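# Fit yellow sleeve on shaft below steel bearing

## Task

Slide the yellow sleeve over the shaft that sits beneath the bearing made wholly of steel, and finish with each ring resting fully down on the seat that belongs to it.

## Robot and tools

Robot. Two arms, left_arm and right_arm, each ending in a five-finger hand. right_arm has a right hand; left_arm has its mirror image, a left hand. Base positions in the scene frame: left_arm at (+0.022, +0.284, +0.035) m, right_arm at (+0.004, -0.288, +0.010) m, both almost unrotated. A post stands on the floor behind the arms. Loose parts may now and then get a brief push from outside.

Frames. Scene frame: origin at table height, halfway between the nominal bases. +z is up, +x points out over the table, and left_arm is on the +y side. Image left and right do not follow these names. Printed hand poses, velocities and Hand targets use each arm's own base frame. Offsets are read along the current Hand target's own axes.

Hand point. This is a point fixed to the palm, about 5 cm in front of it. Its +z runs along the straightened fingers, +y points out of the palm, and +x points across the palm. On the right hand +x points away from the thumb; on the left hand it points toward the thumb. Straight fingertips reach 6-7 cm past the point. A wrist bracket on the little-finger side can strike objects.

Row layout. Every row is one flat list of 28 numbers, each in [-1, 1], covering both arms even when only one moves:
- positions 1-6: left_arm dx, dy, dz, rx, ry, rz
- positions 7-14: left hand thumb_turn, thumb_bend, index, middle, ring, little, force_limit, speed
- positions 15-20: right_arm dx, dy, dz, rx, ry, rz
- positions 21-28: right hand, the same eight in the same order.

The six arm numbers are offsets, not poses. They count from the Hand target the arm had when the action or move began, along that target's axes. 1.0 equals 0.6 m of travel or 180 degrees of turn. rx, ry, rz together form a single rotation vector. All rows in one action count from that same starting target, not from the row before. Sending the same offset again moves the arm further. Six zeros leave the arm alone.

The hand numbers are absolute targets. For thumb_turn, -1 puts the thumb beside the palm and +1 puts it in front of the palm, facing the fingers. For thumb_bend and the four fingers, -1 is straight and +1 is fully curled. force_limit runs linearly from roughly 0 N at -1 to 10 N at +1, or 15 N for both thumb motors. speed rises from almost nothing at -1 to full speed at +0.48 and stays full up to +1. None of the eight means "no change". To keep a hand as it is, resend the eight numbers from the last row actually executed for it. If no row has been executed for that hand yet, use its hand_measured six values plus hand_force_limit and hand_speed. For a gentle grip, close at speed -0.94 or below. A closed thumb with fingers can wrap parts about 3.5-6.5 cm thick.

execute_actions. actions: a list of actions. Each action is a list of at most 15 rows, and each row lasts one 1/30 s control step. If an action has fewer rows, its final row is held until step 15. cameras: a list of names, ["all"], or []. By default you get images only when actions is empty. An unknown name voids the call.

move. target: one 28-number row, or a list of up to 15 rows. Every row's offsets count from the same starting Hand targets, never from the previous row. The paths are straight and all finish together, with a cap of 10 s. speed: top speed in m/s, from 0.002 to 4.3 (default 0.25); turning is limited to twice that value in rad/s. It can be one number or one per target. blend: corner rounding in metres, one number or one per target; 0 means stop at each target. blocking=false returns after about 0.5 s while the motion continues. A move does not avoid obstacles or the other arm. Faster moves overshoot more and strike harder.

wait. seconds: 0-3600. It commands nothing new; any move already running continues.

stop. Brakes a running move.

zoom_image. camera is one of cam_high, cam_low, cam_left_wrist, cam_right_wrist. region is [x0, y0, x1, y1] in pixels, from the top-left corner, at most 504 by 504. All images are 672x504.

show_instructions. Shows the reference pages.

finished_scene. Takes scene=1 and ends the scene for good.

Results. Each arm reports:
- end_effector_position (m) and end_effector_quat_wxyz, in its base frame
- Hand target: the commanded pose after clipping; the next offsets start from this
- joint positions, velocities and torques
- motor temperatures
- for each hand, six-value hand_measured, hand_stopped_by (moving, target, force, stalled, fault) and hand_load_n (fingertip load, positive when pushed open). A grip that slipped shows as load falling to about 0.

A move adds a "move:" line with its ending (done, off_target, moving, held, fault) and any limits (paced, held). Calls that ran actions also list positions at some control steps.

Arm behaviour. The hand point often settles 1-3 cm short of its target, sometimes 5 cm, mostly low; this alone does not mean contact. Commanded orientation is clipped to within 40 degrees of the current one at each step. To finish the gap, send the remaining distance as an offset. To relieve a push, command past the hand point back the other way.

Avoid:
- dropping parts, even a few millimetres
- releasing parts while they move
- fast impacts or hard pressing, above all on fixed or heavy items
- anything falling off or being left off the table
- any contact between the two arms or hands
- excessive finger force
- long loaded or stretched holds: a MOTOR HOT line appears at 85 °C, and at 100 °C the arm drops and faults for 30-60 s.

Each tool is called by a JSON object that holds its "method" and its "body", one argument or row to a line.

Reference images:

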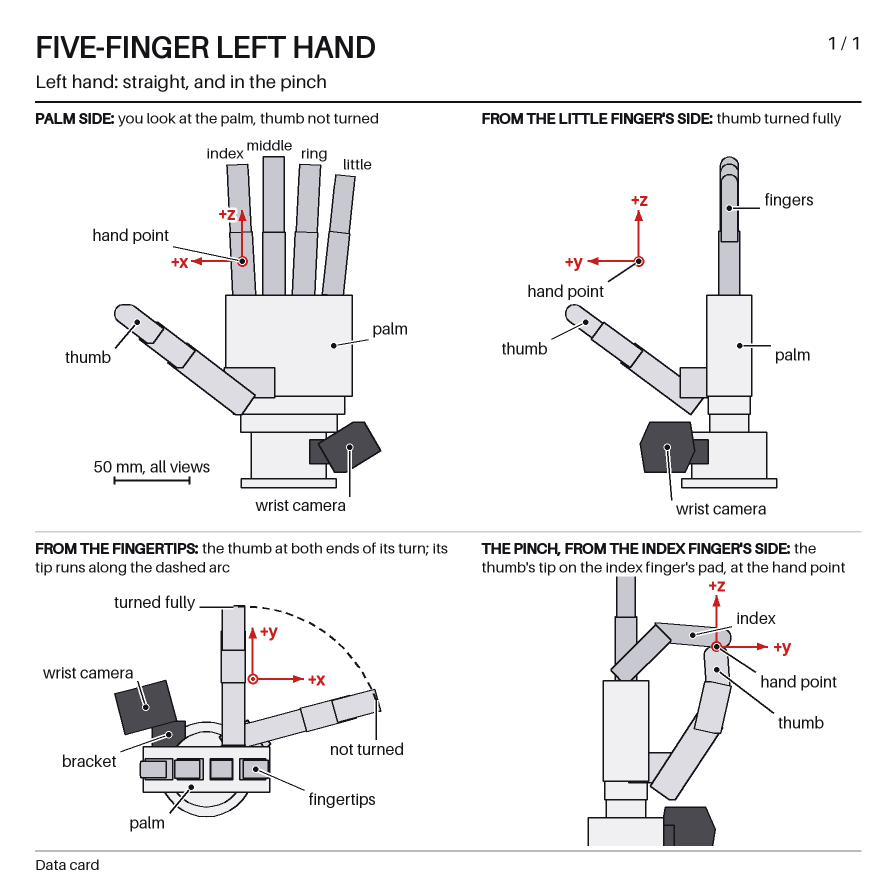

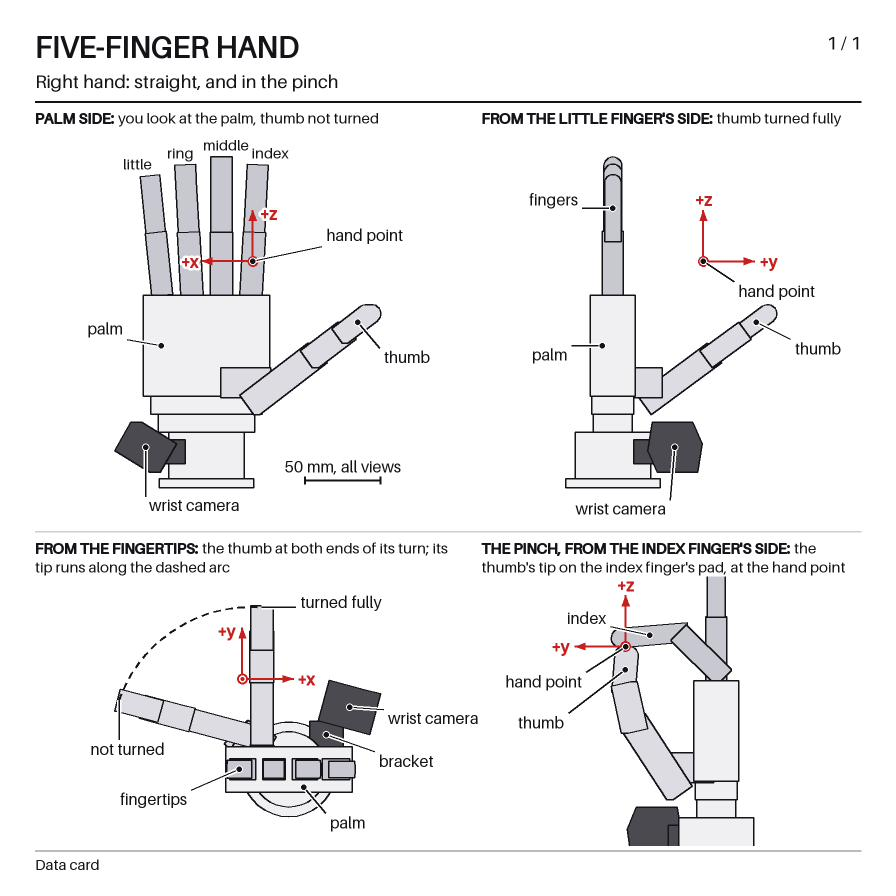

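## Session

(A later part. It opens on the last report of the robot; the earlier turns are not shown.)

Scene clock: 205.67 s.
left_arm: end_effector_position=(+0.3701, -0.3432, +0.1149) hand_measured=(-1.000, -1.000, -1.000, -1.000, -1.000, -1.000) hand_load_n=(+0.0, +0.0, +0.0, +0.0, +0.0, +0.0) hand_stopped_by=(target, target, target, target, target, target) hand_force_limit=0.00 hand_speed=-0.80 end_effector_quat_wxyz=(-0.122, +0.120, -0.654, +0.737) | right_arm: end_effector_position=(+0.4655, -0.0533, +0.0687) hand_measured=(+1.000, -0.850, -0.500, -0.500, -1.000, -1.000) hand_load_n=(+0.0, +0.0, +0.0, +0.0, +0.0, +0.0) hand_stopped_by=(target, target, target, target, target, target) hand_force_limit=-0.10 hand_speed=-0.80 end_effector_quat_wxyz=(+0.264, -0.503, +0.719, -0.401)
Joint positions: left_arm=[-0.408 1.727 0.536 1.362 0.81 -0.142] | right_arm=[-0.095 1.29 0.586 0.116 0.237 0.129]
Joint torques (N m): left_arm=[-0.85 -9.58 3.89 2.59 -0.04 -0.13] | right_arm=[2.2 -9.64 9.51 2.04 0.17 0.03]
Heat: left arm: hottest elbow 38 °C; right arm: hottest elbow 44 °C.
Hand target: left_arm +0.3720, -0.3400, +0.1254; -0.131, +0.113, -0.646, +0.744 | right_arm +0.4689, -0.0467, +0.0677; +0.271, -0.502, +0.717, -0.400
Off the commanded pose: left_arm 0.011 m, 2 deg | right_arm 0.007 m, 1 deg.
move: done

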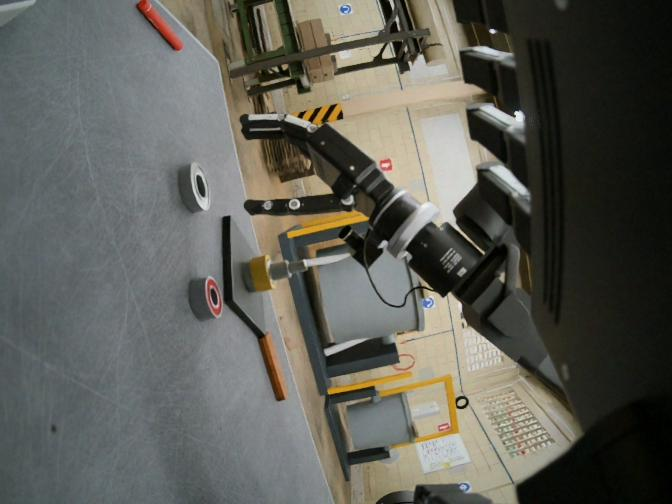

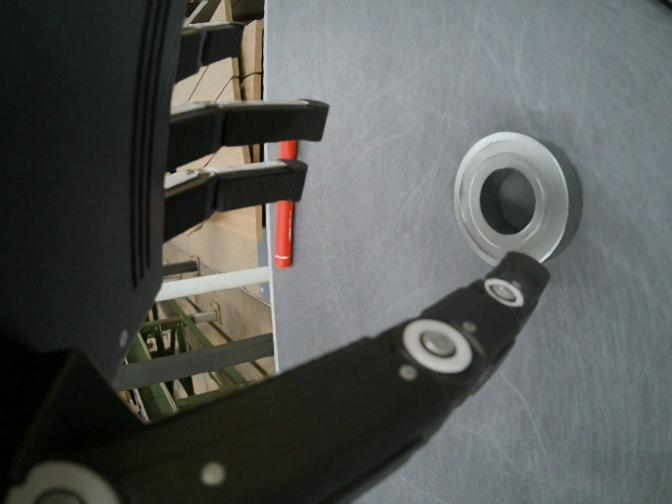

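{"method": "move", "body": {
  "target": [0,0,0,0,0,0,-1,-1,-1,-1,-1,-1,0,-0.8,-0.005,0.0518,0.0241,0,0,0,1,-0.87,-0.6,-0.6,-1,-1,-0.1,-0.8],
  "speed": 0.05,
  "cameras": ["cam_left_wrist","cam_right_wrist"]
}}

Scene clock: 207.27 s.
left_arm: end_effector_position=(+0.3701, -0.3432, +0.1149) hand_measured=(-1.000, -1.000, -1.000, -1.000, -1.000, -1.000) hand_load_n=(+0.0, +0.0, +0.0, +0.0, +0.0, +0.0) hand_stopped_by=(target, target, target, target, target, target) hand_force_limit=0.00 hand_speed=-0.80 end_effector_quat_wxyz=(-0.122, +0.120, -0.654, +0.737) | right_arm: end_effector_position=(+0.4635, -0.0494, +0.0361) hand_measured=(+1.000, -0.870, -0.600, -0.600, -1.000, -1.000) hand_load_n=(+0.0, +0.5, +0.0, +0.0, +0.0, +0.0) hand_stopped_by=(target, target, target, target, target, target) hand_force_limit=-0.10 hand_speed=-0.80 end_effector_quat_wxyz=(+0.265, -0.502, +0.719, -0.402)
Joint positions: left_arm=[-0.408 1.727 0.536 1.362 0.81 -0.142] | right_arm=[-0.084 1.37 0.539 0.245 0.246 0.135]
Joint torques (N m): left_arm=[-0.97 -9.64 3.88 2.65 -0.03 -0.12] | right_arm=[2.02 -9.52 8.57 2.07 0.12 0.02]
Heat: left arm: hottest elbow 38 °C; right arm: hottest elbow 44 °C.
Hand target: left_arm +0.3720, -0.3400, +0.1254; -0.131, +0.113, -0.646, +0.744 | right_arm +0.4656, -0.0428, +0.0336; +0.271, -0.502, +0.717, -0.400
Off the commanded pose: left_arm 0.011 m, 2 deg | right_arm 0.007 m, 1 deg.
move: done

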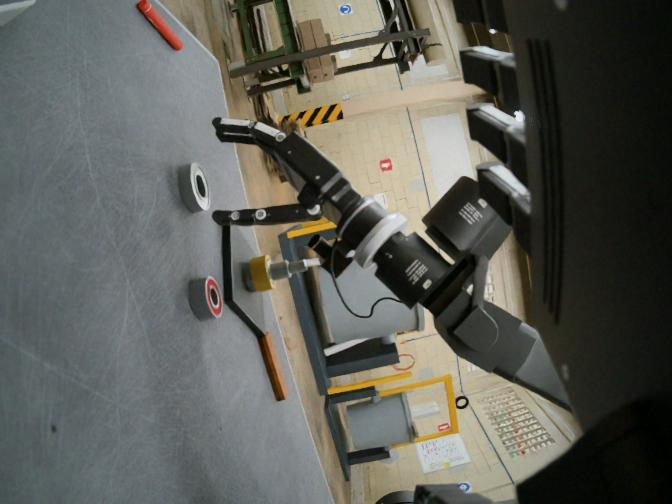

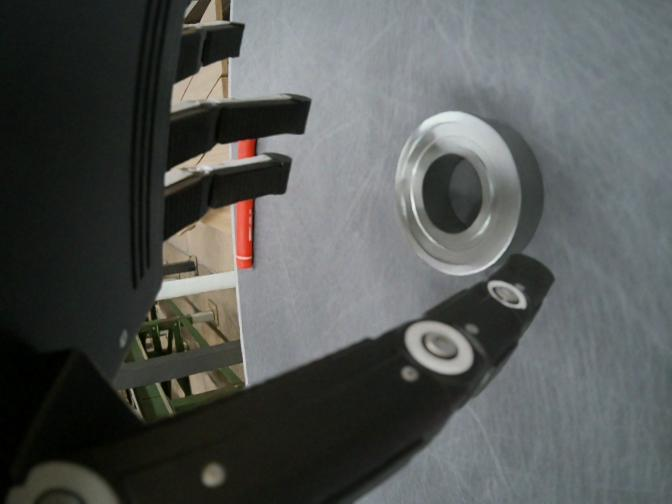

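{"method": "move", "body": {
  "target": [0,0,0,0,0,0,-1,-1,-1,-1,-1,-1,0,-0.8,0.0085,0.0291,0.0163,0,0,0,1,-0.87,-0.6,-0.6,-1,-1,-0.1,-0.8],
  "speed": 0.04,
  "cameras": ["cam_left_wrist","cam_right_wrist"]
}}

Scene clock: 208.53 s.
left_arm: end_effector_position=(+0.3701, -0.3432, +0.1149) hand_measured=(-1.000, -1.000, -1.000, -1.000, -1.000, -1.000) hand_load_n=(+0.0, +0.0, +0.0, +0.0, +0.0, +0.0) hand_stopped_by=(target, target, target, target, target, target) hand_force_limit=0.00 hand_speed=-0.80 end_effector_quat_wxyz=(-0.122, +0.120, -0.654, +0.737) | right_arm: end_effector_position=(+0.4621, -0.0479, +0.0164) hand_measured=(+1.000, -0.870, -0.600, -0.600, -1.000, -1.000) hand_load_n=(+0.0, +0.0, +0.0, +0.0, +0.0, +0.0) hand_stopped_by=(target, target, target, target, target, target) hand_force_limit=-0.10 hand_speed=-0.80 end_effector_quat_wxyz=(+0.268, -0.503, +0.717, -0.400)
Joint positions: left_arm=[-0.408 1.727 0.536 1.362 0.81 -0.142] | right_arm=[-0.084 1.427 0.514 0.329 0.239 0.135]
Joint torques (N m): left_arm=[-0.91 -9.88 3.86 2.62 -0.04 -0.13] | right_arm=[1.14 -9.82 7.84 1.95 -0.03 -0.06]
Heat: left arm: hottest elbow 38 °C; right arm: hottest elbow 44 °C.
Hand target: left_arm +0.3720, -0.3400, +0.1254; -0.131, +0.113, -0.646, +0.744 | right_arm +0.4628, -0.0474, +0.0137; +0.271, -0.502, +0.717, -0.400
Off the commanded pose: left_arm 0.011 m, 2 deg | right_arm 0.003 m, 0 deg.
move: done

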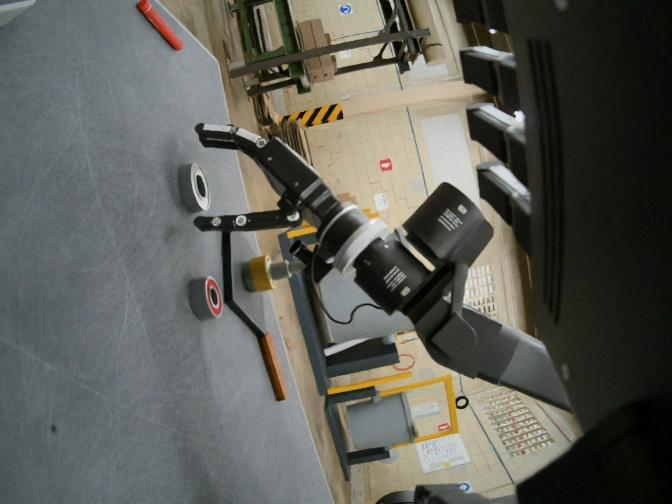

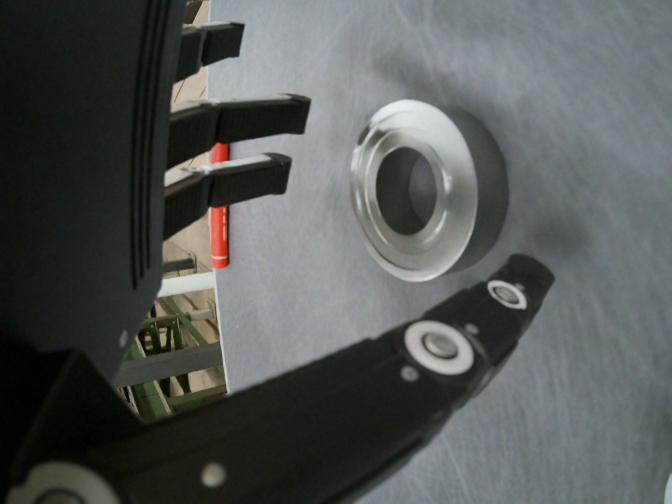

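{"method": "move", "body": {
  "target": [0,0,0,0,0,0,-1,-1,-1,-1,-1,-1,0,-0.8,0.01,0.0,0.0,0,0,0,1,-0.87,-0.6,-0.6,-1,-1,-0.1,-0.8],
  "speed": 0.04,
  "cameras": ["cam_right_wrist"]
}}

Scene clock: 209.33 s.
left_arm: end_effector_position=(+0.3701, -0.3432, +0.1149) hand_measured=(-1.000, -1.000, -1.000, -1.000, -1.000, -1.000) hand_load_n=(-0.5, +0.0, +0.0, +0.0, +0.0, +0.0) hand_stopped_by=(target, target, target, target, target, target) hand_force_limit=0.00 hand_speed=-0.80 end_effector_quat_wxyz=(-0.122, +0.120, -0.654, +0.737) | right_arm: end_effector_position=(+0.4628, -0.0466, +0.0169) hand_measured=(+1.000, -0.870, -0.600, -0.600, -1.000, -1.000) hand_load_n=(+0.0, +0.0, +0.0, +0.0, +0.0, +0.0) hand_stopped_by=(target, target, target, target, target, target) hand_force_limit=-0.10 hand_speed=-0.80 end_effector_quat_wxyz=(+0.273, -0.505, +0.716, -0.397)
Joint positions: left_arm=[-0.408 1.727 0.536 1.362 0.81 -0.142] | right_arm=[-0.087 1.427 0.514 0.332 0.225 0.135]
Joint torques (N m): left_arm=[-1.08 -9.76 3.88 2.61 -0.05 -0.12] | right_arm=[-0.26 -10.34 7.46 2.09 -0.04 -0.11]
Heat: left arm: hottest elbow 38 °C; right arm: hottest elbow 43 °C.
Hand target: left_arm +0.3720, -0.3400, +0.1254; -0.131, +0.113, -0.646, +0.744 | right_arm +0.4607, -0.0532, +0.0138; +0.271, -0.502, +0.717, -0.400
Off the commanded pose: left_arm 0.011 m, 2 deg | right_arm 0.007 m, 1 deg.
move: done

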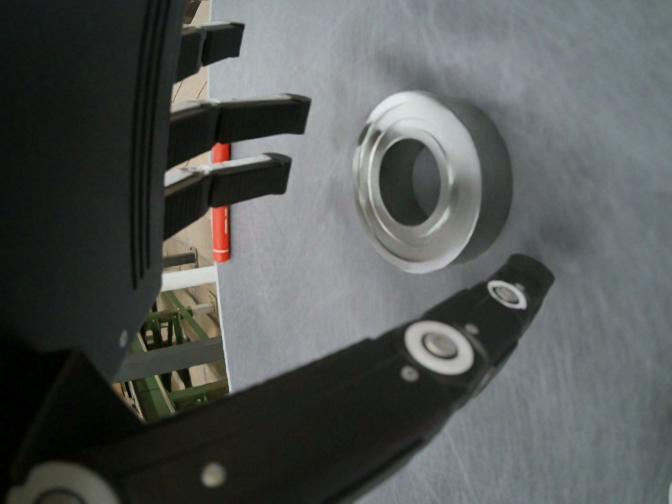

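{"method": "move", "body": {
  "target": [0,0,0,0,0,0,-1,-1,-1,-1,-1,-1,0,-0.8,0.01,0.0,0.0,0,0,0,1,-0.87,-0.6,-0.6,-1,-1,-0.1,-0.8],
  "speed": 0.04,
  "cameras": ["cam_right_wrist"]
}}

Scene clock: 210.03 s.
left_arm: end_effector_position=(+0.3701, -0.3432, +0.1149) hand_measured=(-1.000, -1.000, -1.000, -1.000, -1.000, -1.000) hand_load_n=(+0.0, +0.0, +0.0, +0.0, +0.0, +0.0) hand_stopped_by=(target, target, target, target, target, target) hand_force_limit=0.00 hand_speed=-0.80 end_effector_quat_wxyz=(-0.122, +0.120, -0.654, +0.737) | right_arm: end_effector_position=(+0.4581, -0.0528, +0.0135) hand_measured=(+1.000, -0.870, -0.600, -0.600, -1.000, -1.000) hand_load_n=(+0.0, +0.0, +0.0, +0.0, +0.0, +0.0) hand_stopped_by=(target, target, target, target, target, target) hand_force_limit=-0.10 hand_speed=-0.80 end_effector_quat_wxyz=(+0.271, -0.504, +0.719, -0.394)
Joint positions: left_arm=[-0.408 1.727 0.536 1.362 0.81 -0.142] | right_arm=[-0.107 1.427 0.505 0.334 0.21 0.129]
Joint torques (N m): left_arm=[-0.97 -9.7 3.9 2.62 -0.05 -0.12] | right_arm=[-0.44 -10.93 7.72 2.09 -0.06 -0.21]
Heat: left arm: hottest elbow 38 °C; right arm: hottest elbow 43 °C.
Hand target: left_arm +0.3720, -0.3400, +0.1254; -0.131, +0.113, -0.646, +0.744 | right_arm +0.4586, -0.0587, +0.0138; +0.271, -0.502, +0.717, -0.400
Off the commanded pose: left_arm 0.011 m, 2 deg | right_arm 0.006 m, 1 deg.
move: done

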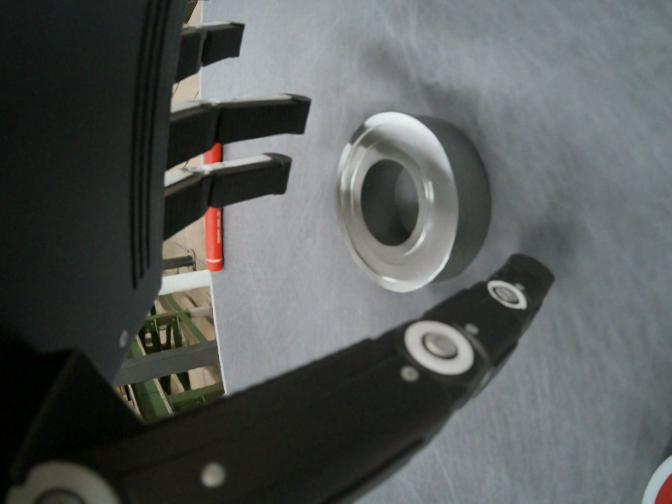

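{"method": "move", "body": {
  "target": [0,0,0,0,0,0,-1,-1,-1,-1,-1,-1,0,-0.8,0,0.0065,0.01,0,0,0,1,-0.87,-0.6,-0.6,-1,-1,-0.1,-0.8],
  "speed": 0.03,
  "cameras": ["cam_right_wrist","cam_left_wrist"]
}}

{"method": "zoom_image", "body": {
  "camera": "cam_left_wrist",
  "region": [170, 110, 300, 240]
}}

Scene clock: 211.20 s.
left_arm: end_effector_position=(+0.3701, -0.3432, +0.1149) hand_measured=(-1.000, -1.000, -1.000, -1.000, -1.000, -1.000) hand_load_n=(-0.5, +0.0, +0.0, +0.0, +0.0, +0.0) hand_stopped_by=(target, target, target, target, target, target) hand_force_limit=0.00 hand_speed=-0.80 end_effector_quat_wxyz=(-0.122, +0.120, -0.654, +0.737) | right_arm: end_effector_position=(+0.4610, -0.0527, +0.0097) hand_measured=(+1.000, -0.870, -0.600, -0.600, -1.000, -1.000) hand_load_n=(+0.0, +0.0, +0.0, +0.0, +0.0, +0.0) hand_stopped_by=(target, target, target, target, target, target) hand_force_limit=-0.10 hand_speed=-0.80 end_effector_quat_wxyz=(+0.273, -0.504, +0.718, -0.396)
Joint positions: left_arm=[-0.408 1.727 0.536 1.362 0.81 -0.142] | right_arm=[-0.107 1.448 0.505 0.361 0.208 0.127]
Joint torques (N m): left_arm=[-1.08 -9.64 3.89 2.63 -0.05 -0.11] | right_arm=[-0.15 -10.11 7.72 2.04 -0.06 -0.16]
Heat: left arm: hottest elbow 38 °C; right arm: hottest elbow 43 °C.
Hand target: left_arm +0.3720, -0.3400, +0.1254; -0.131, +0.113, -0.646, +0.744 | right_arm +0.4613, -0.0597, +0.0073; +0.271, -0.502, +0.717, -0.400
Off the commanded pose: left_arm 0.011 m, 2 deg | right_arm 0.007 m, 1 deg.
move: done
Images, in order (width x height): cam_left_wrist 672x504, cam_right_wrist 672x504.

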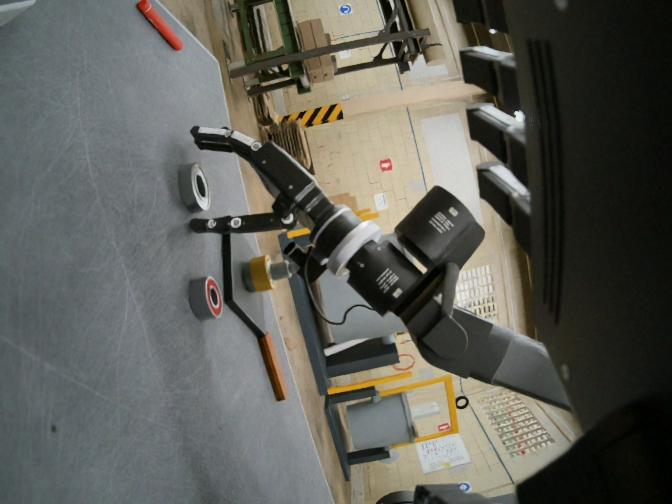

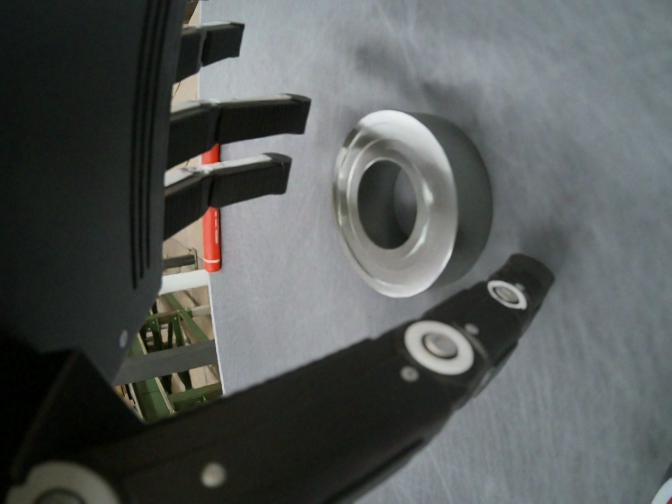

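Scaled by 3.877 from the camera's image (finer frame: 960x720).

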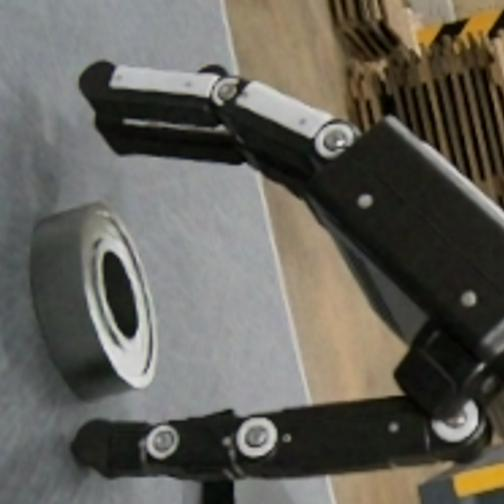

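{"method": "move", "body": {
  "target": [0,0,0,0,0,0,-1,-1,-1,-1,-1,-1,0,-0.8,0,0.0028,0.0018,0,0,0,1,-0.87,-0.6,-0.6,-1,-1,-0.1,-0.8],
  "speed": 0.02,
  "cameras": ["cam_right_wrist"]
}}

Scene clock: 212.13 s.
left_arm: end_effector_position=(+0.3701, -0.3432, +0.1149) hand_measured=(-1.000, -1.000, -1.000, -1.000, -1.000, -1.000) hand_load_n=(-0.5, +0.0, +0.0, +0.0, +0.0, +0.0) hand_stopped_by=(target, target, target, target, target, target) hand_force_limit=0.00 hand_speed=-0.80 end_effector_quat_wxyz=(-0.122, +0.120, -0.654, +0.737) | right_arm: end_effector_position=(+0.4620, -0.0530, +0.0093) hand_measured=(+1.000, -0.870, -0.600, -0.600, -1.000, -1.000) hand_load_n=(+0.0, +0.0, +0.0, +0.0, +0.0, +0.0) hand_stopped_by=(target, target, target, target, target, target) hand_force_limit=-0.10 hand_speed=-0.80 end_effector_quat_wxyz=(+0.275, -0.503, +0.717, -0.397)
Joint positions: left_arm=[-0.408 1.727 0.536 1.362 0.81 -0.142] | right_arm=[-0.107 1.452 0.505 0.369 0.208 0.127]
Joint torques (N m): left_arm=[-0.79 -9.7 3.86 2.63 -0.04 -0.12] | right_arm=[-0.5 -10.11 7.65 1.98 -0.07 -0.17]
Heat: left arm: hottest elbow 38 °C; right arm: hottest elbow 43 °C.
Hand target: left_arm +0.3720, -0.3400, +0.1254; -0.131, +0.113, -0.646, +0.744 | right_arm +0.4614, -0.0599, +0.0053; +0.271, -0.502, +0.717, -0.400
Off the commanded pose: left_arm 0.011 m, 2 deg | right_arm 0.008 m, 1 deg.
move: done

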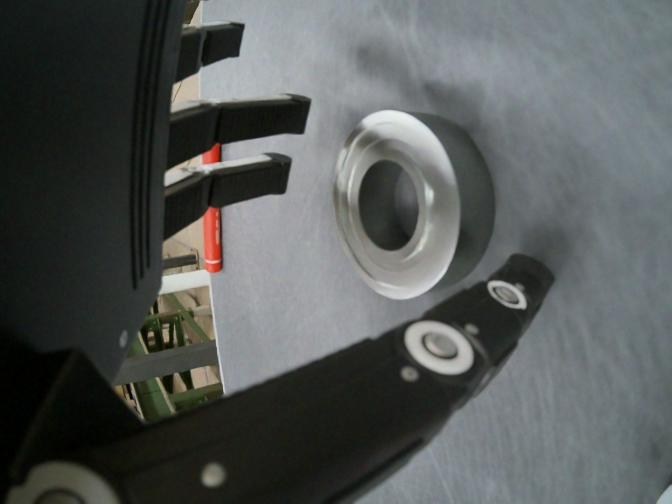

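{"method": "move", "body": {
  "target": [0,0,0,0,0,0,-1,-1,-1,-1,-1,-1,0,-0.8,0,0,0,0,0,0,1,-0.2,0.1,0.1,-1,-1,-0.6,-0.9],
  "cameras": ["cam_right_wrist","cam_left_wrist"]
}}

Scene clock: 215.00 s.
left_arm: end_effector_position=(+0.3701, -0.3432, +0.1149) hand_measured=(-1.000, -1.000, -1.000, -1.000, -1.000, -1.000) hand_load_n=(-0.5, +0.0, +0.0, +0.0, +0.0, +0.0) hand_stopped_by=(target, target, target, target, target, target) hand_force_limit=0.00 hand_speed=-0.80 end_effector_quat_wxyz=(-0.122, +0.120, -0.654, +0.737) | right_arm: end_effector_position=(+0.4621, -0.0529, +0.0094) hand_measured=(+1.000, -0.648, -0.146, -0.174, -1.000, -1.000) hand_load_n=(+0.0, +5.0, +3.5, +2.0, +0.0, +0.0) hand_stopped_by=(target, force, force, force, target, target) hand_force_limit=-0.60 hand_speed=-0.90 end_effector_quat_wxyz=(+0.275, -0.503, +0.717, -0.397)
Joint positions: left_arm=[-0.408 1.727 0.536 1.362 0.81 -0.142] | right_arm=[-0.107 1.452 0.505 0.369 0.207 0.127]
Joint torques (N m): left_arm=[-1.03 -9.7 3.89 2.59 -0.03 -0.11] | right_arm=[0.03 -10.23 7.66 2.02 -0.02 -0.2]
Heat: left arm: hottest elbow 38 °C; right arm: hottest elbow 43 °C.
Hand target: left_arm +0.3720, -0.3400, +0.1254; -0.131, +0.113, -0.646, +0.744 | right_arm +0.4614, -0.0598, +0.0053; +0.271, -0.502, +0.717, -0.400
Off the commanded pose: left_arm 0.011 m, 2 deg | right_arm 0.008 m, 1 deg.
move: done
Images, in order (width x height): cam_left_wrist 672x504, cam_right_wrist 672x504.

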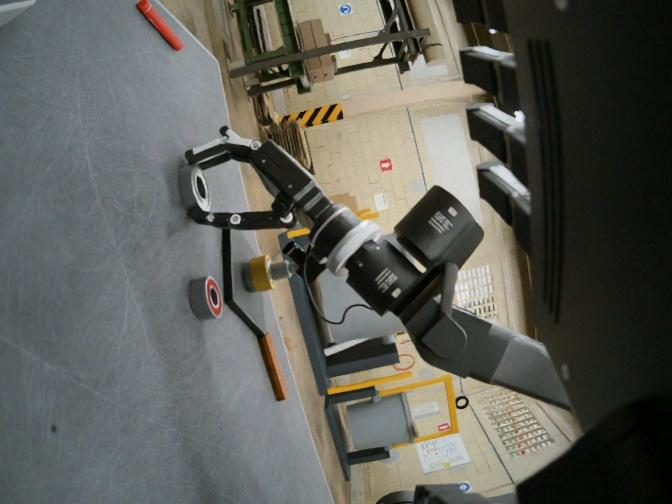

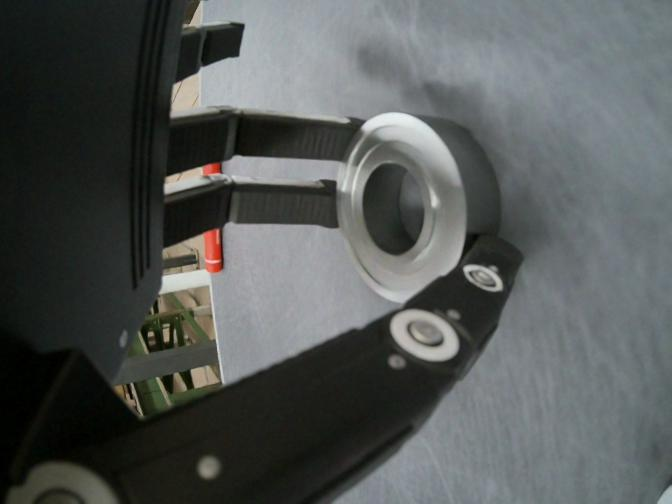

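Good. Tighten.

{"method": "move", "body": {
  "target": [0,0,0,0,0,0,-1,-1,-1,-1,-1,-1,0,-0.8,0,0,0,0,0,0,1,-0.1,0.2,0.2,-1,-1,-0.1,-0.9],
  "cameras": ["cam_right_wrist","cam_left_wrist"]
}}

{"method": "zoom_image", "body": {
  "camera": "cam_left_wrist",
  "region": [170, 110, 300, 240]
}}

Scene clock: 215.77 s.
left_arm: end_effector_position=(+0.3701, -0.3432, +0.1149) hand_measured=(-1.000, -1.000, -1.000, -1.000, -1.000, -1.000) hand_load_n=(+0.0, +0.0, +0.0, +0.0, +0.0, +0.0) hand_stopped_by=(target, target, target, target, target, target) hand_force_limit=0.00 hand_speed=-0.80 end_effector_quat_wxyz=(-0.122, +0.120, -0.654, +0.737) | right_arm: end_effector_position=(+0.4622, -0.0531, +0.0095) hand_measured=(+1.000, -0.648, -0.138, -0.158, -1.000, -1.000) hand_load_n=(+0.0, +8.5, +3.0, +6.0, +0.0, +0.0) hand_stopped_by=(target, force, force, force, target, target) hand_force_limit=-0.10 hand_speed=-0.90 end_effector_quat_wxyz=(+0.275, -0.503, +0.717, -0.397)
Joint positions: left_arm=[-0.408 1.727 0.536 1.362 0.81 -0.142] | right_arm=[-0.108 1.452 0.505 0.37 0.207 0.127]
Joint torques (N m): left_arm=[-0.97 -9.52 3.93 2.56 -0.05 -0.12] | right_arm=[0.09 -10.29 7.66 1.96 -0.04 -0.17]
Heat: left arm: hottest elbow 38 °C; right arm: hottest elbow 43 °C.
Hand target: left_arm +0.3720, -0.3400, +0.1254; -0.131, +0.113, -0.646, +0.744 | right_arm +0.4614, -0.0598, +0.0053; +0.271, -0.502, +0.717, -0.400
Off the commanded pose: left_arm 0.011 m, 2 deg | right_arm 0.008 m, 1 deg.
move: done
Images, in order (width x height): cam_left_wrist 672x504, cam_right_wrist 672x504.

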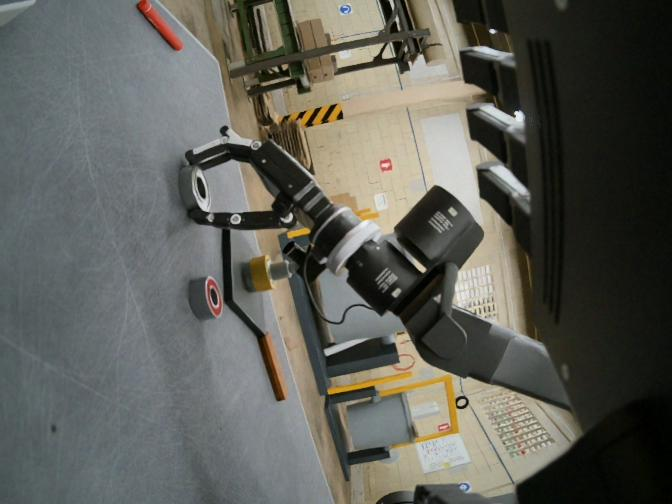

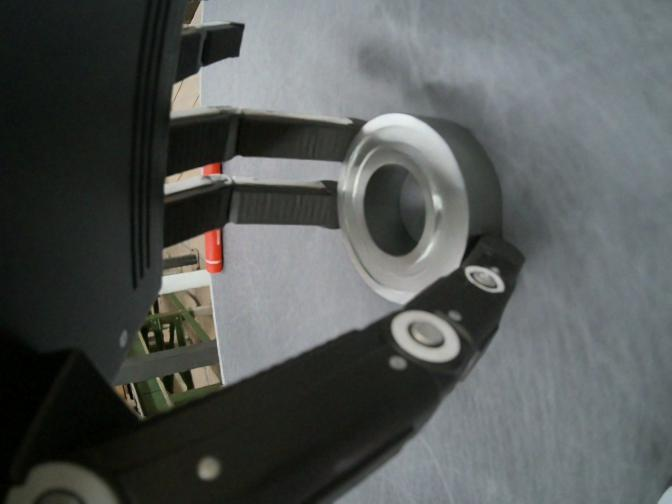

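Scaled by 3.877 from the camera's image (finer frame: 960x720).

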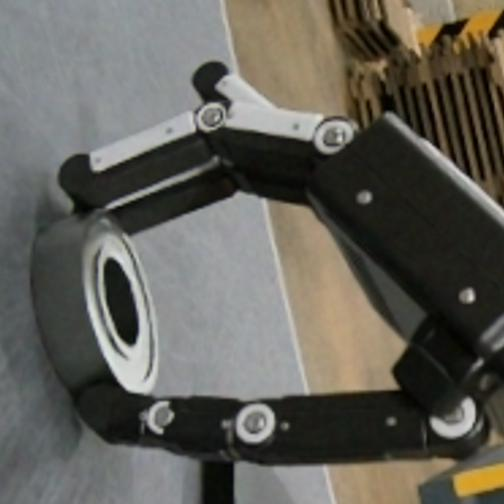

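{"method": "move", "body": {
  "target": [
    [0,0,0,0,0,0,-1,-1,-1,-1,-1,-1,0,-0.8,0,-0.053,-0.0097,0,0,0,1,-0.1,0.2,0.2,-1,-1,-0.1,-0.9]
  ],
  "speed": 0.04,
  "cameras": ["cam_left_wrist","cam_right_wrist"]
}}

Scene clock: 217.53 s.
left_arm: end_effector_position=(+0.3701, -0.3432, +0.1149) hand_measured=(-1.000, -1.000, -1.000, -1.000, -1.000, -1.000) hand_load_n=(+0.0, +0.0, +0.0, +0.0, +0.0, +0.0) hand_stopped_by=(target, target, target, target, target, target) hand_force_limit=0.00 hand_speed=-0.80 end_effector_quat_wxyz=(-0.122, +0.120, -0.654, +0.737) | right_arm: end_effector_position=(+0.4510, -0.0540, +0.0101) hand_measured=(+1.000, -0.648, -0.138, -0.158, -1.000, -1.000) hand_load_n=(+0.5, +8.5, +3.0, +6.0, +0.0, +0.0) hand_stopped_by=(target, force, force, force, target, target) hand_force_limit=-0.10 hand_speed=-0.90 end_effector_quat_wxyz=(+0.257, -0.513, +0.725, -0.381)
Joint positions: left_arm=[-0.408 1.727 0.536 1.362 0.81 -0.142] | right_arm=[-0.114 1.416 0.514 0.272 0.202 0.123]
Joint torques (N m): left_arm=[-1.03 -9.76 3.9 2.59 -0.03 -0.11] | right_arm=[-0.03 -12.51 12.16 0.92 -0.05 -0.16]
Heat: left arm: hottest elbow 38 °C; right arm: hottest elbow 43 °C.
Hand target: left_arm +0.3720, -0.3400, +0.1254; -0.131, +0.113, -0.646, +0.744 | right_arm +0.4727, -0.0637, +0.0352; +0.271, -0.502, +0.717, -0.400
Off the commanded pose: left_arm 0.011 m, 2 deg | right_arm 0.035 m, 3 deg.
move: off_target (right_arm)

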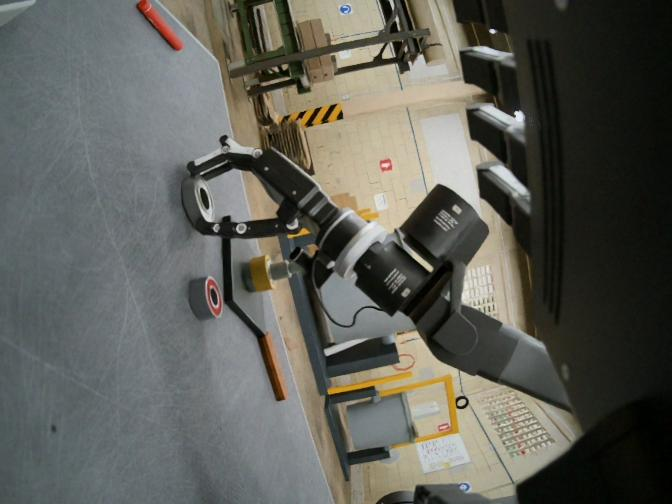

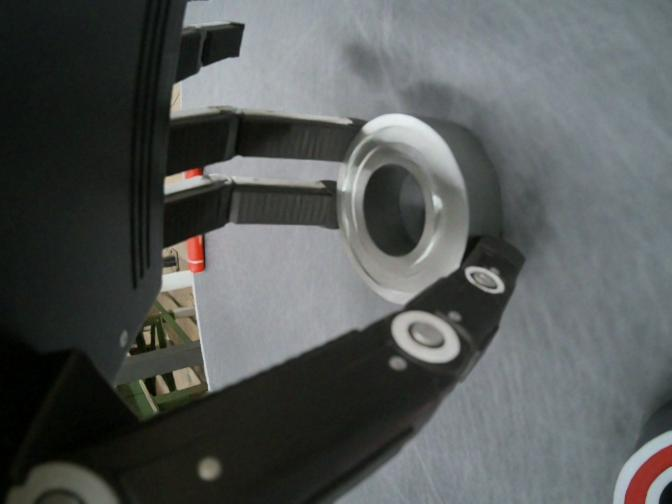

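{"method": "move", "body": {
  "target": [
    [0,0,0,0,0,0,-1,-1,-1,-1,-1,-1,0,-0.8,0,-0.0565,-0.0355,0,0,0,1,-0.1,0.2,0.2,-1,-1,-0.1,-0.9],
    [0,0,0,0,0,0,-1,-1,-1,-1,-1,-1,0,-0.8,0,-0.1341,-0.0842,0,0,0,1,-0.1,0.2,0.2,-1,-1,-0.1,-0.9]
  ],
  "speed": [0.04,0.07],
  "blend": 0.01,
  "cameras": ["cam_left_wrist","cam_right_wrist","cam_high"]
}}

Scene clock: 220.20 s.
left_arm: end_effector_position=(+0.3701, -0.3432, +0.1149) hand_measured=(-1.000, -1.000, -1.000, -1.000, -1.000, -1.000) hand_load_n=(+0.0, +0.0, -0.5, +0.0, +0.0, +0.0) hand_stopped_by=(target, target, target, target, target, target) hand_force_limit=0.00 hand_speed=-0.80 end_effector_quat_wxyz=(-0.122, +0.120, -0.654, +0.737) | right_arm: end_effector_position=(+0.4499, -0.0540, +0.0934) hand_measured=(+1.000, -0.648, -0.138, -0.158, -1.000, -1.000) hand_load_n=(+0.5, +9.0, +3.0, +6.0, +0.0, +0.0) hand_stopped_by=(target, force, force, force, target, target) hand_force_limit=-0.10 hand_speed=-0.90 end_effector_quat_wxyz=(+0.250, -0.516, +0.727, -0.376)
Joint positions: left_arm=[-0.408 1.727 0.536 1.362 0.81 -0.142] | right_arm=[-0.114 1.201 0.632 -0.079 0.202 0.121]
Joint torques (N m): left_arm=[-0.97 -9.7 3.89 2.56 -0.06 -0.12] | right_arm=[0.21 -11.52 15.61 0.99 0.06 -0.14]
Heat: left arm: hottest elbow 38 °C; right arm: hottest elbow 44 °C.
Hand target: left_arm +0.3720, -0.3400, +0.1254; -0.131, +0.113, -0.646, +0.744 | right_arm +0.4734, -0.0626, +0.1305; +0.271, -0.502, +0.717, -0.400
Off the commanded pose: left_arm 0.011 m, 2 deg | right_arm 0.044 m, 4 deg.
move: off_target (right_arm)
Images, in order (width x height): cam_high 672x504, cam_left_wrist 672x504, cam_right_wrist 672x504.

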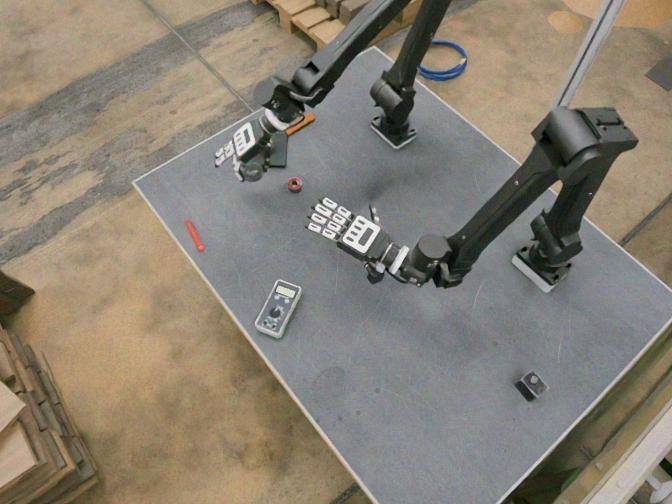

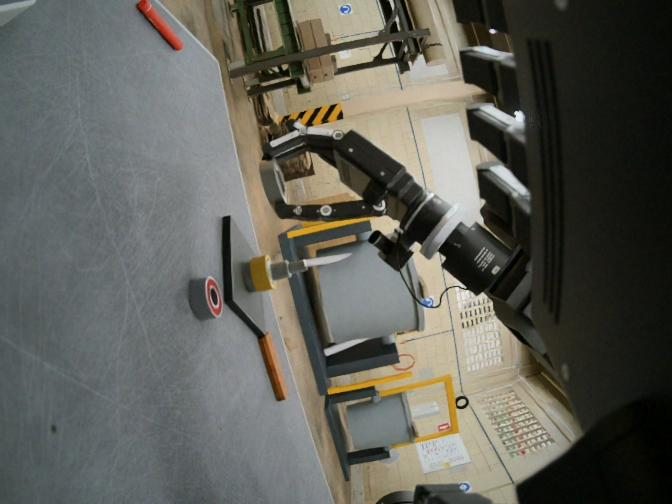

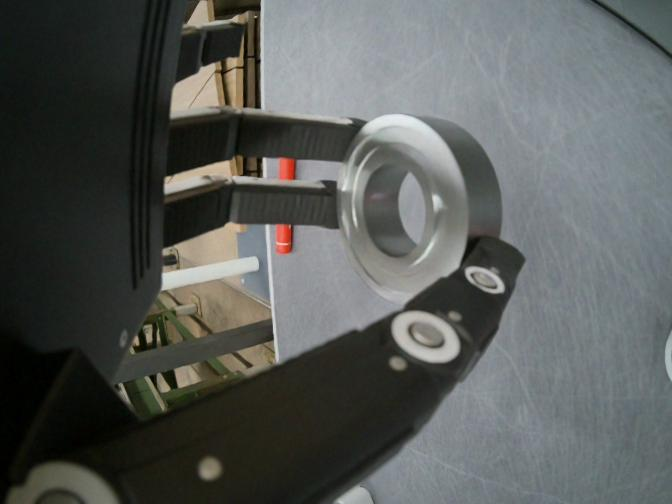

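{"method": "move", "body": {
  "target": [
    [0,0,0,0,0,0,-1,-1,-1,-1,-1,-1,0,-0.8,0,-0.0494,-0.031,0,0,0,1,-0.1,0.2,0.2,-1,-1,-0.1,-0.9],
    [0,0,0,0,0,0,-1,-1,-1,-1,-1,-1,0,-0.8,0.241,0.0203,-0.1418,0,0,0,1,-0.1,0.2,0.2,-1,-1,-0.1,-0.9]
  ],
  "speed": [0.06,0.1],
  "blend": 0.005,
  "cameras": ["cam_left_wrist","cam_right_wrist","cam_high"]
}}

Scene clock: 223.70 s.
left_arm: end_effector_position=(+0.3701, -0.3432, +0.1149) hand_measured=(-1.000, -1.000, -1.000, -1.000, -1.000, -1.000) hand_load_n=(+0.0, +0.0, +0.0, +0.0, +0.0, +0.0) hand_stopped_by=(target, target, target, target, target, target) hand_force_limit=0.00 hand_speed=-0.80 end_effector_quat_wxyz=(-0.122, +0.120, -0.654, +0.737) | right_arm: end_effector_position=(+0.3512, -0.1665, +0.1589) hand_measured=(+1.000, -0.648, -0.138, -0.158, -1.000, -1.000) hand_load_n=(+0.5, +9.0, +2.5, +5.5, +0.0, +0.0) hand_stopped_by=(target, force, force, force, target, target) hand_force_limit=-0.10 hand_speed=-0.90 end_effector_quat_wxyz=(+0.270, -0.503, +0.722, -0.390)
Joint positions: left_arm=[-0.408 1.727 0.536 1.362 0.81 -0.142] | right_arm=[-0.598 0.899 0.603 -0.299 -0.202 -0.138]
Joint torques (N m): left_arm=[-0.91 -9.64 3.88 2.61 -0.05 -0.12] | right_arm=[-0.03 -7.59 11.99 1.13 -0.27 -0.15]
Heat: left arm: hottest elbow 38 °C; right arm: hottest elbow 44 °C.
Hand target: left_arm +0.3720, -0.3400, +0.1254; -0.131, +0.113, -0.646, +0.744 | right_arm +0.3494, -0.1702, +0.1672; +0.271, -0.502, +0.718, -0.400
Off the commanded pose: left_arm 0.011 m, 2 deg | right_arm 0.009 m, 1 deg.
move: done
Images, in order (width x height): cam_high 672x504, cam_left_wrist 672x504, cam_right_wrist 672x504.

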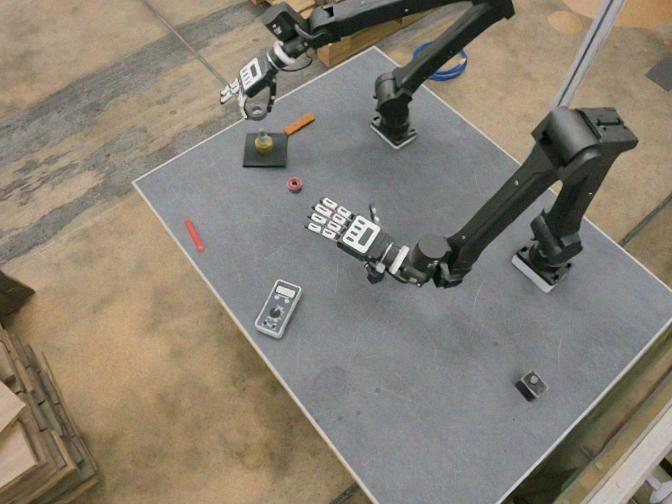

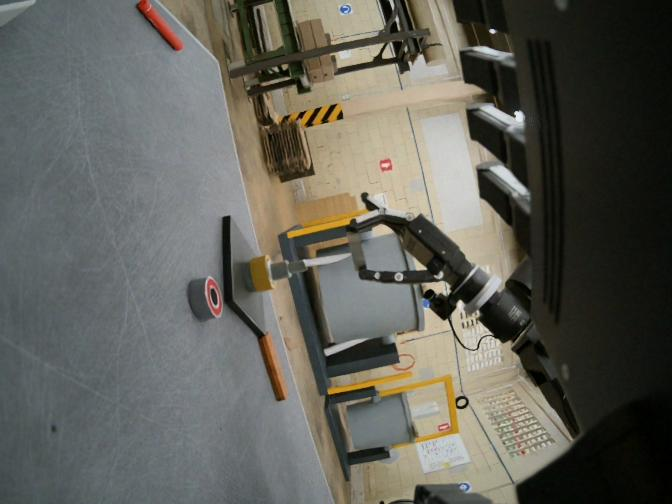

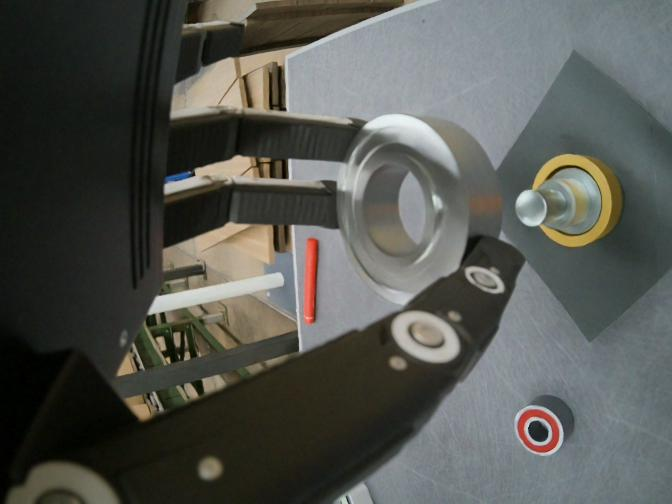

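{"method": "move", "body": {
  "target": [0,0,0,0,0,0,-1,-1,-1,-1,-1,-1,0,-0.8,-0.0017,0.0591,0.0312,0,0,0,1,-0.1,0.2,0.2,-1,-1,-0.1,-0.9],
  "speed": 0.06,
  "cameras": ["cam_left_wrist","cam_right_wrist","cam_high"]
}}

{"method": "zoom_image", "body": {
  "camera": "cam_left_wrist",
  "region": [236, 200, 386, 330]
}}

{"method": "zoom_image", "body": {
  "camera": "cam_high",
  "region": [230, 80, 300, 180]
}}

Scene clock: 225.23 s.
left_arm: end_effector_position=(+0.3701, -0.3432, +0.1149) hand_measured=(-1.000, -1.000, -1.000, -1.000, -1.000, -1.000) hand_load_n=(-0.5, +0.0, +0.0, +0.0, +0.0, +0.0) hand_stopped_by=(target, target, target, target, target, target) hand_force_limit=0.00 hand_speed=-0.80 end_effector_quat_wxyz=(-0.122, +0.120, -0.654, +0.737) | right_arm: end_effector_position=(+0.3432, -0.1609, +0.1212) hand_measured=(+1.000, -0.648, -0.138, -0.158, -1.000, -1.000) hand_load_n=(+0.5, +8.5, +3.0, +6.0, +0.0, +0.0) hand_stopped_by=(target, force, force, force, target, target) hand_force_limit=-0.10 hand_speed=-0.90 end_effector_quat_wxyz=(+0.269, -0.505, +0.723, -0.387)
Joint positions: left_arm=[-0.408 1.727 0.536 1.362 0.81 -0.142] | right_arm=[-0.598 0.918 0.51 -0.195 -0.203 -0.14]
Joint torques (N m): left_arm=[-0.97 -9.7 3.86 2.59 -0.05 -0.12] | right_arm=[-0.15 -5.89 11.63 2.21 -0.26 -0.15]
Heat: left arm: hottest elbow 38 °C; right arm: hottest elbow 44 °C.
Hand target: left_arm +0.3720, -0.3400, +0.1254; -0.131, +0.113, -0.646, +0.744 | right_arm +0.3468, -0.1687, +0.1273; +0.271, -0.502, +0.717, -0.400
Off the commanded pose: left_arm 0.011 m, 2 deg | right_arm 0.010 m, 2 deg.
move: done
Images, in order (width x height): cam_high 672x504, cam_left_wrist 672x504, cam_right_wrist 672x504.

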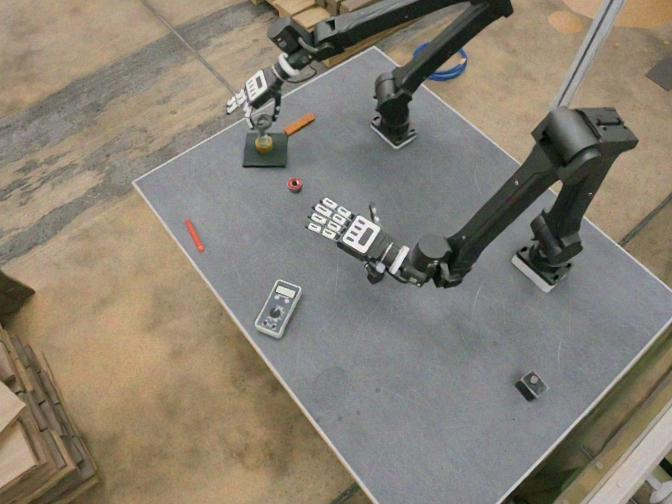

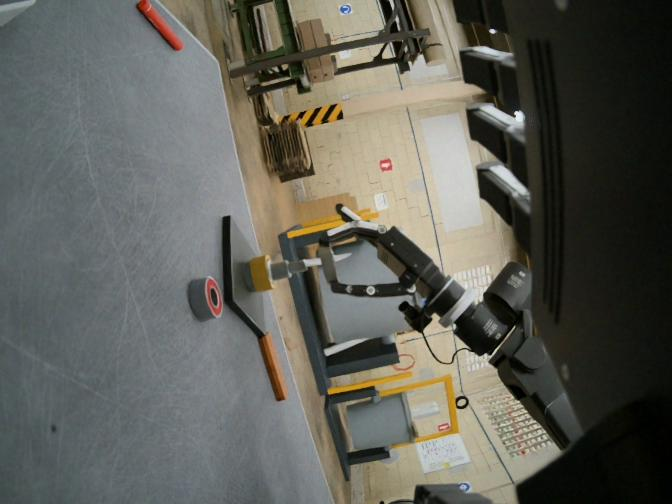

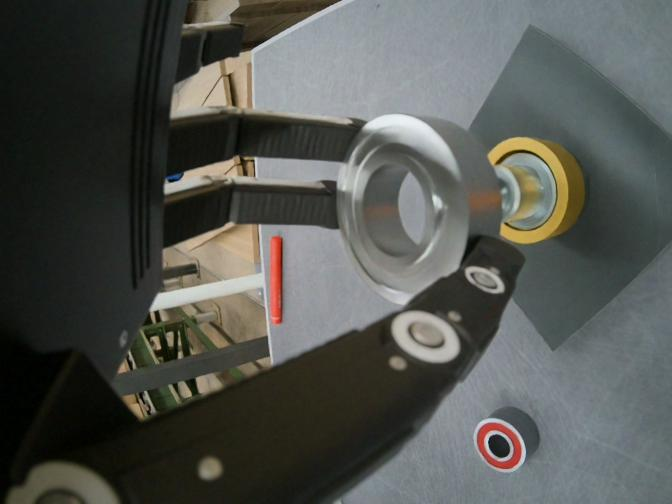

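Scaled by 3.360 from the camera's image (finer frame: 960x720).

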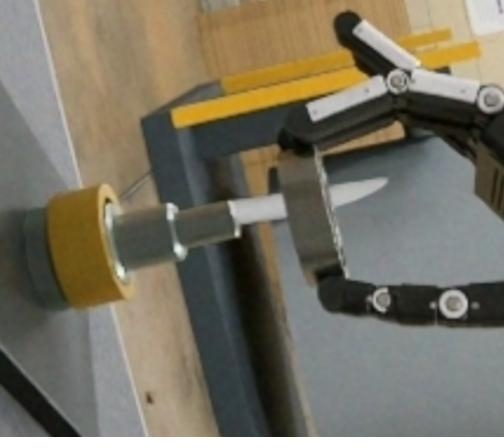

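Scaled by 5.040 from the camera's image (finer frame: 960x720).

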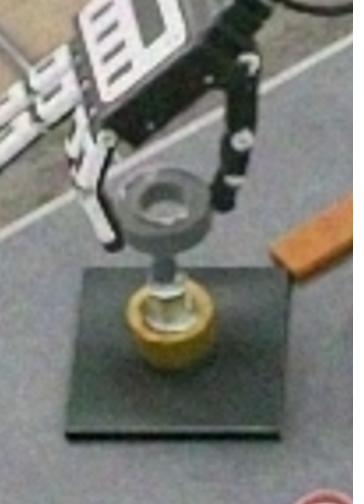

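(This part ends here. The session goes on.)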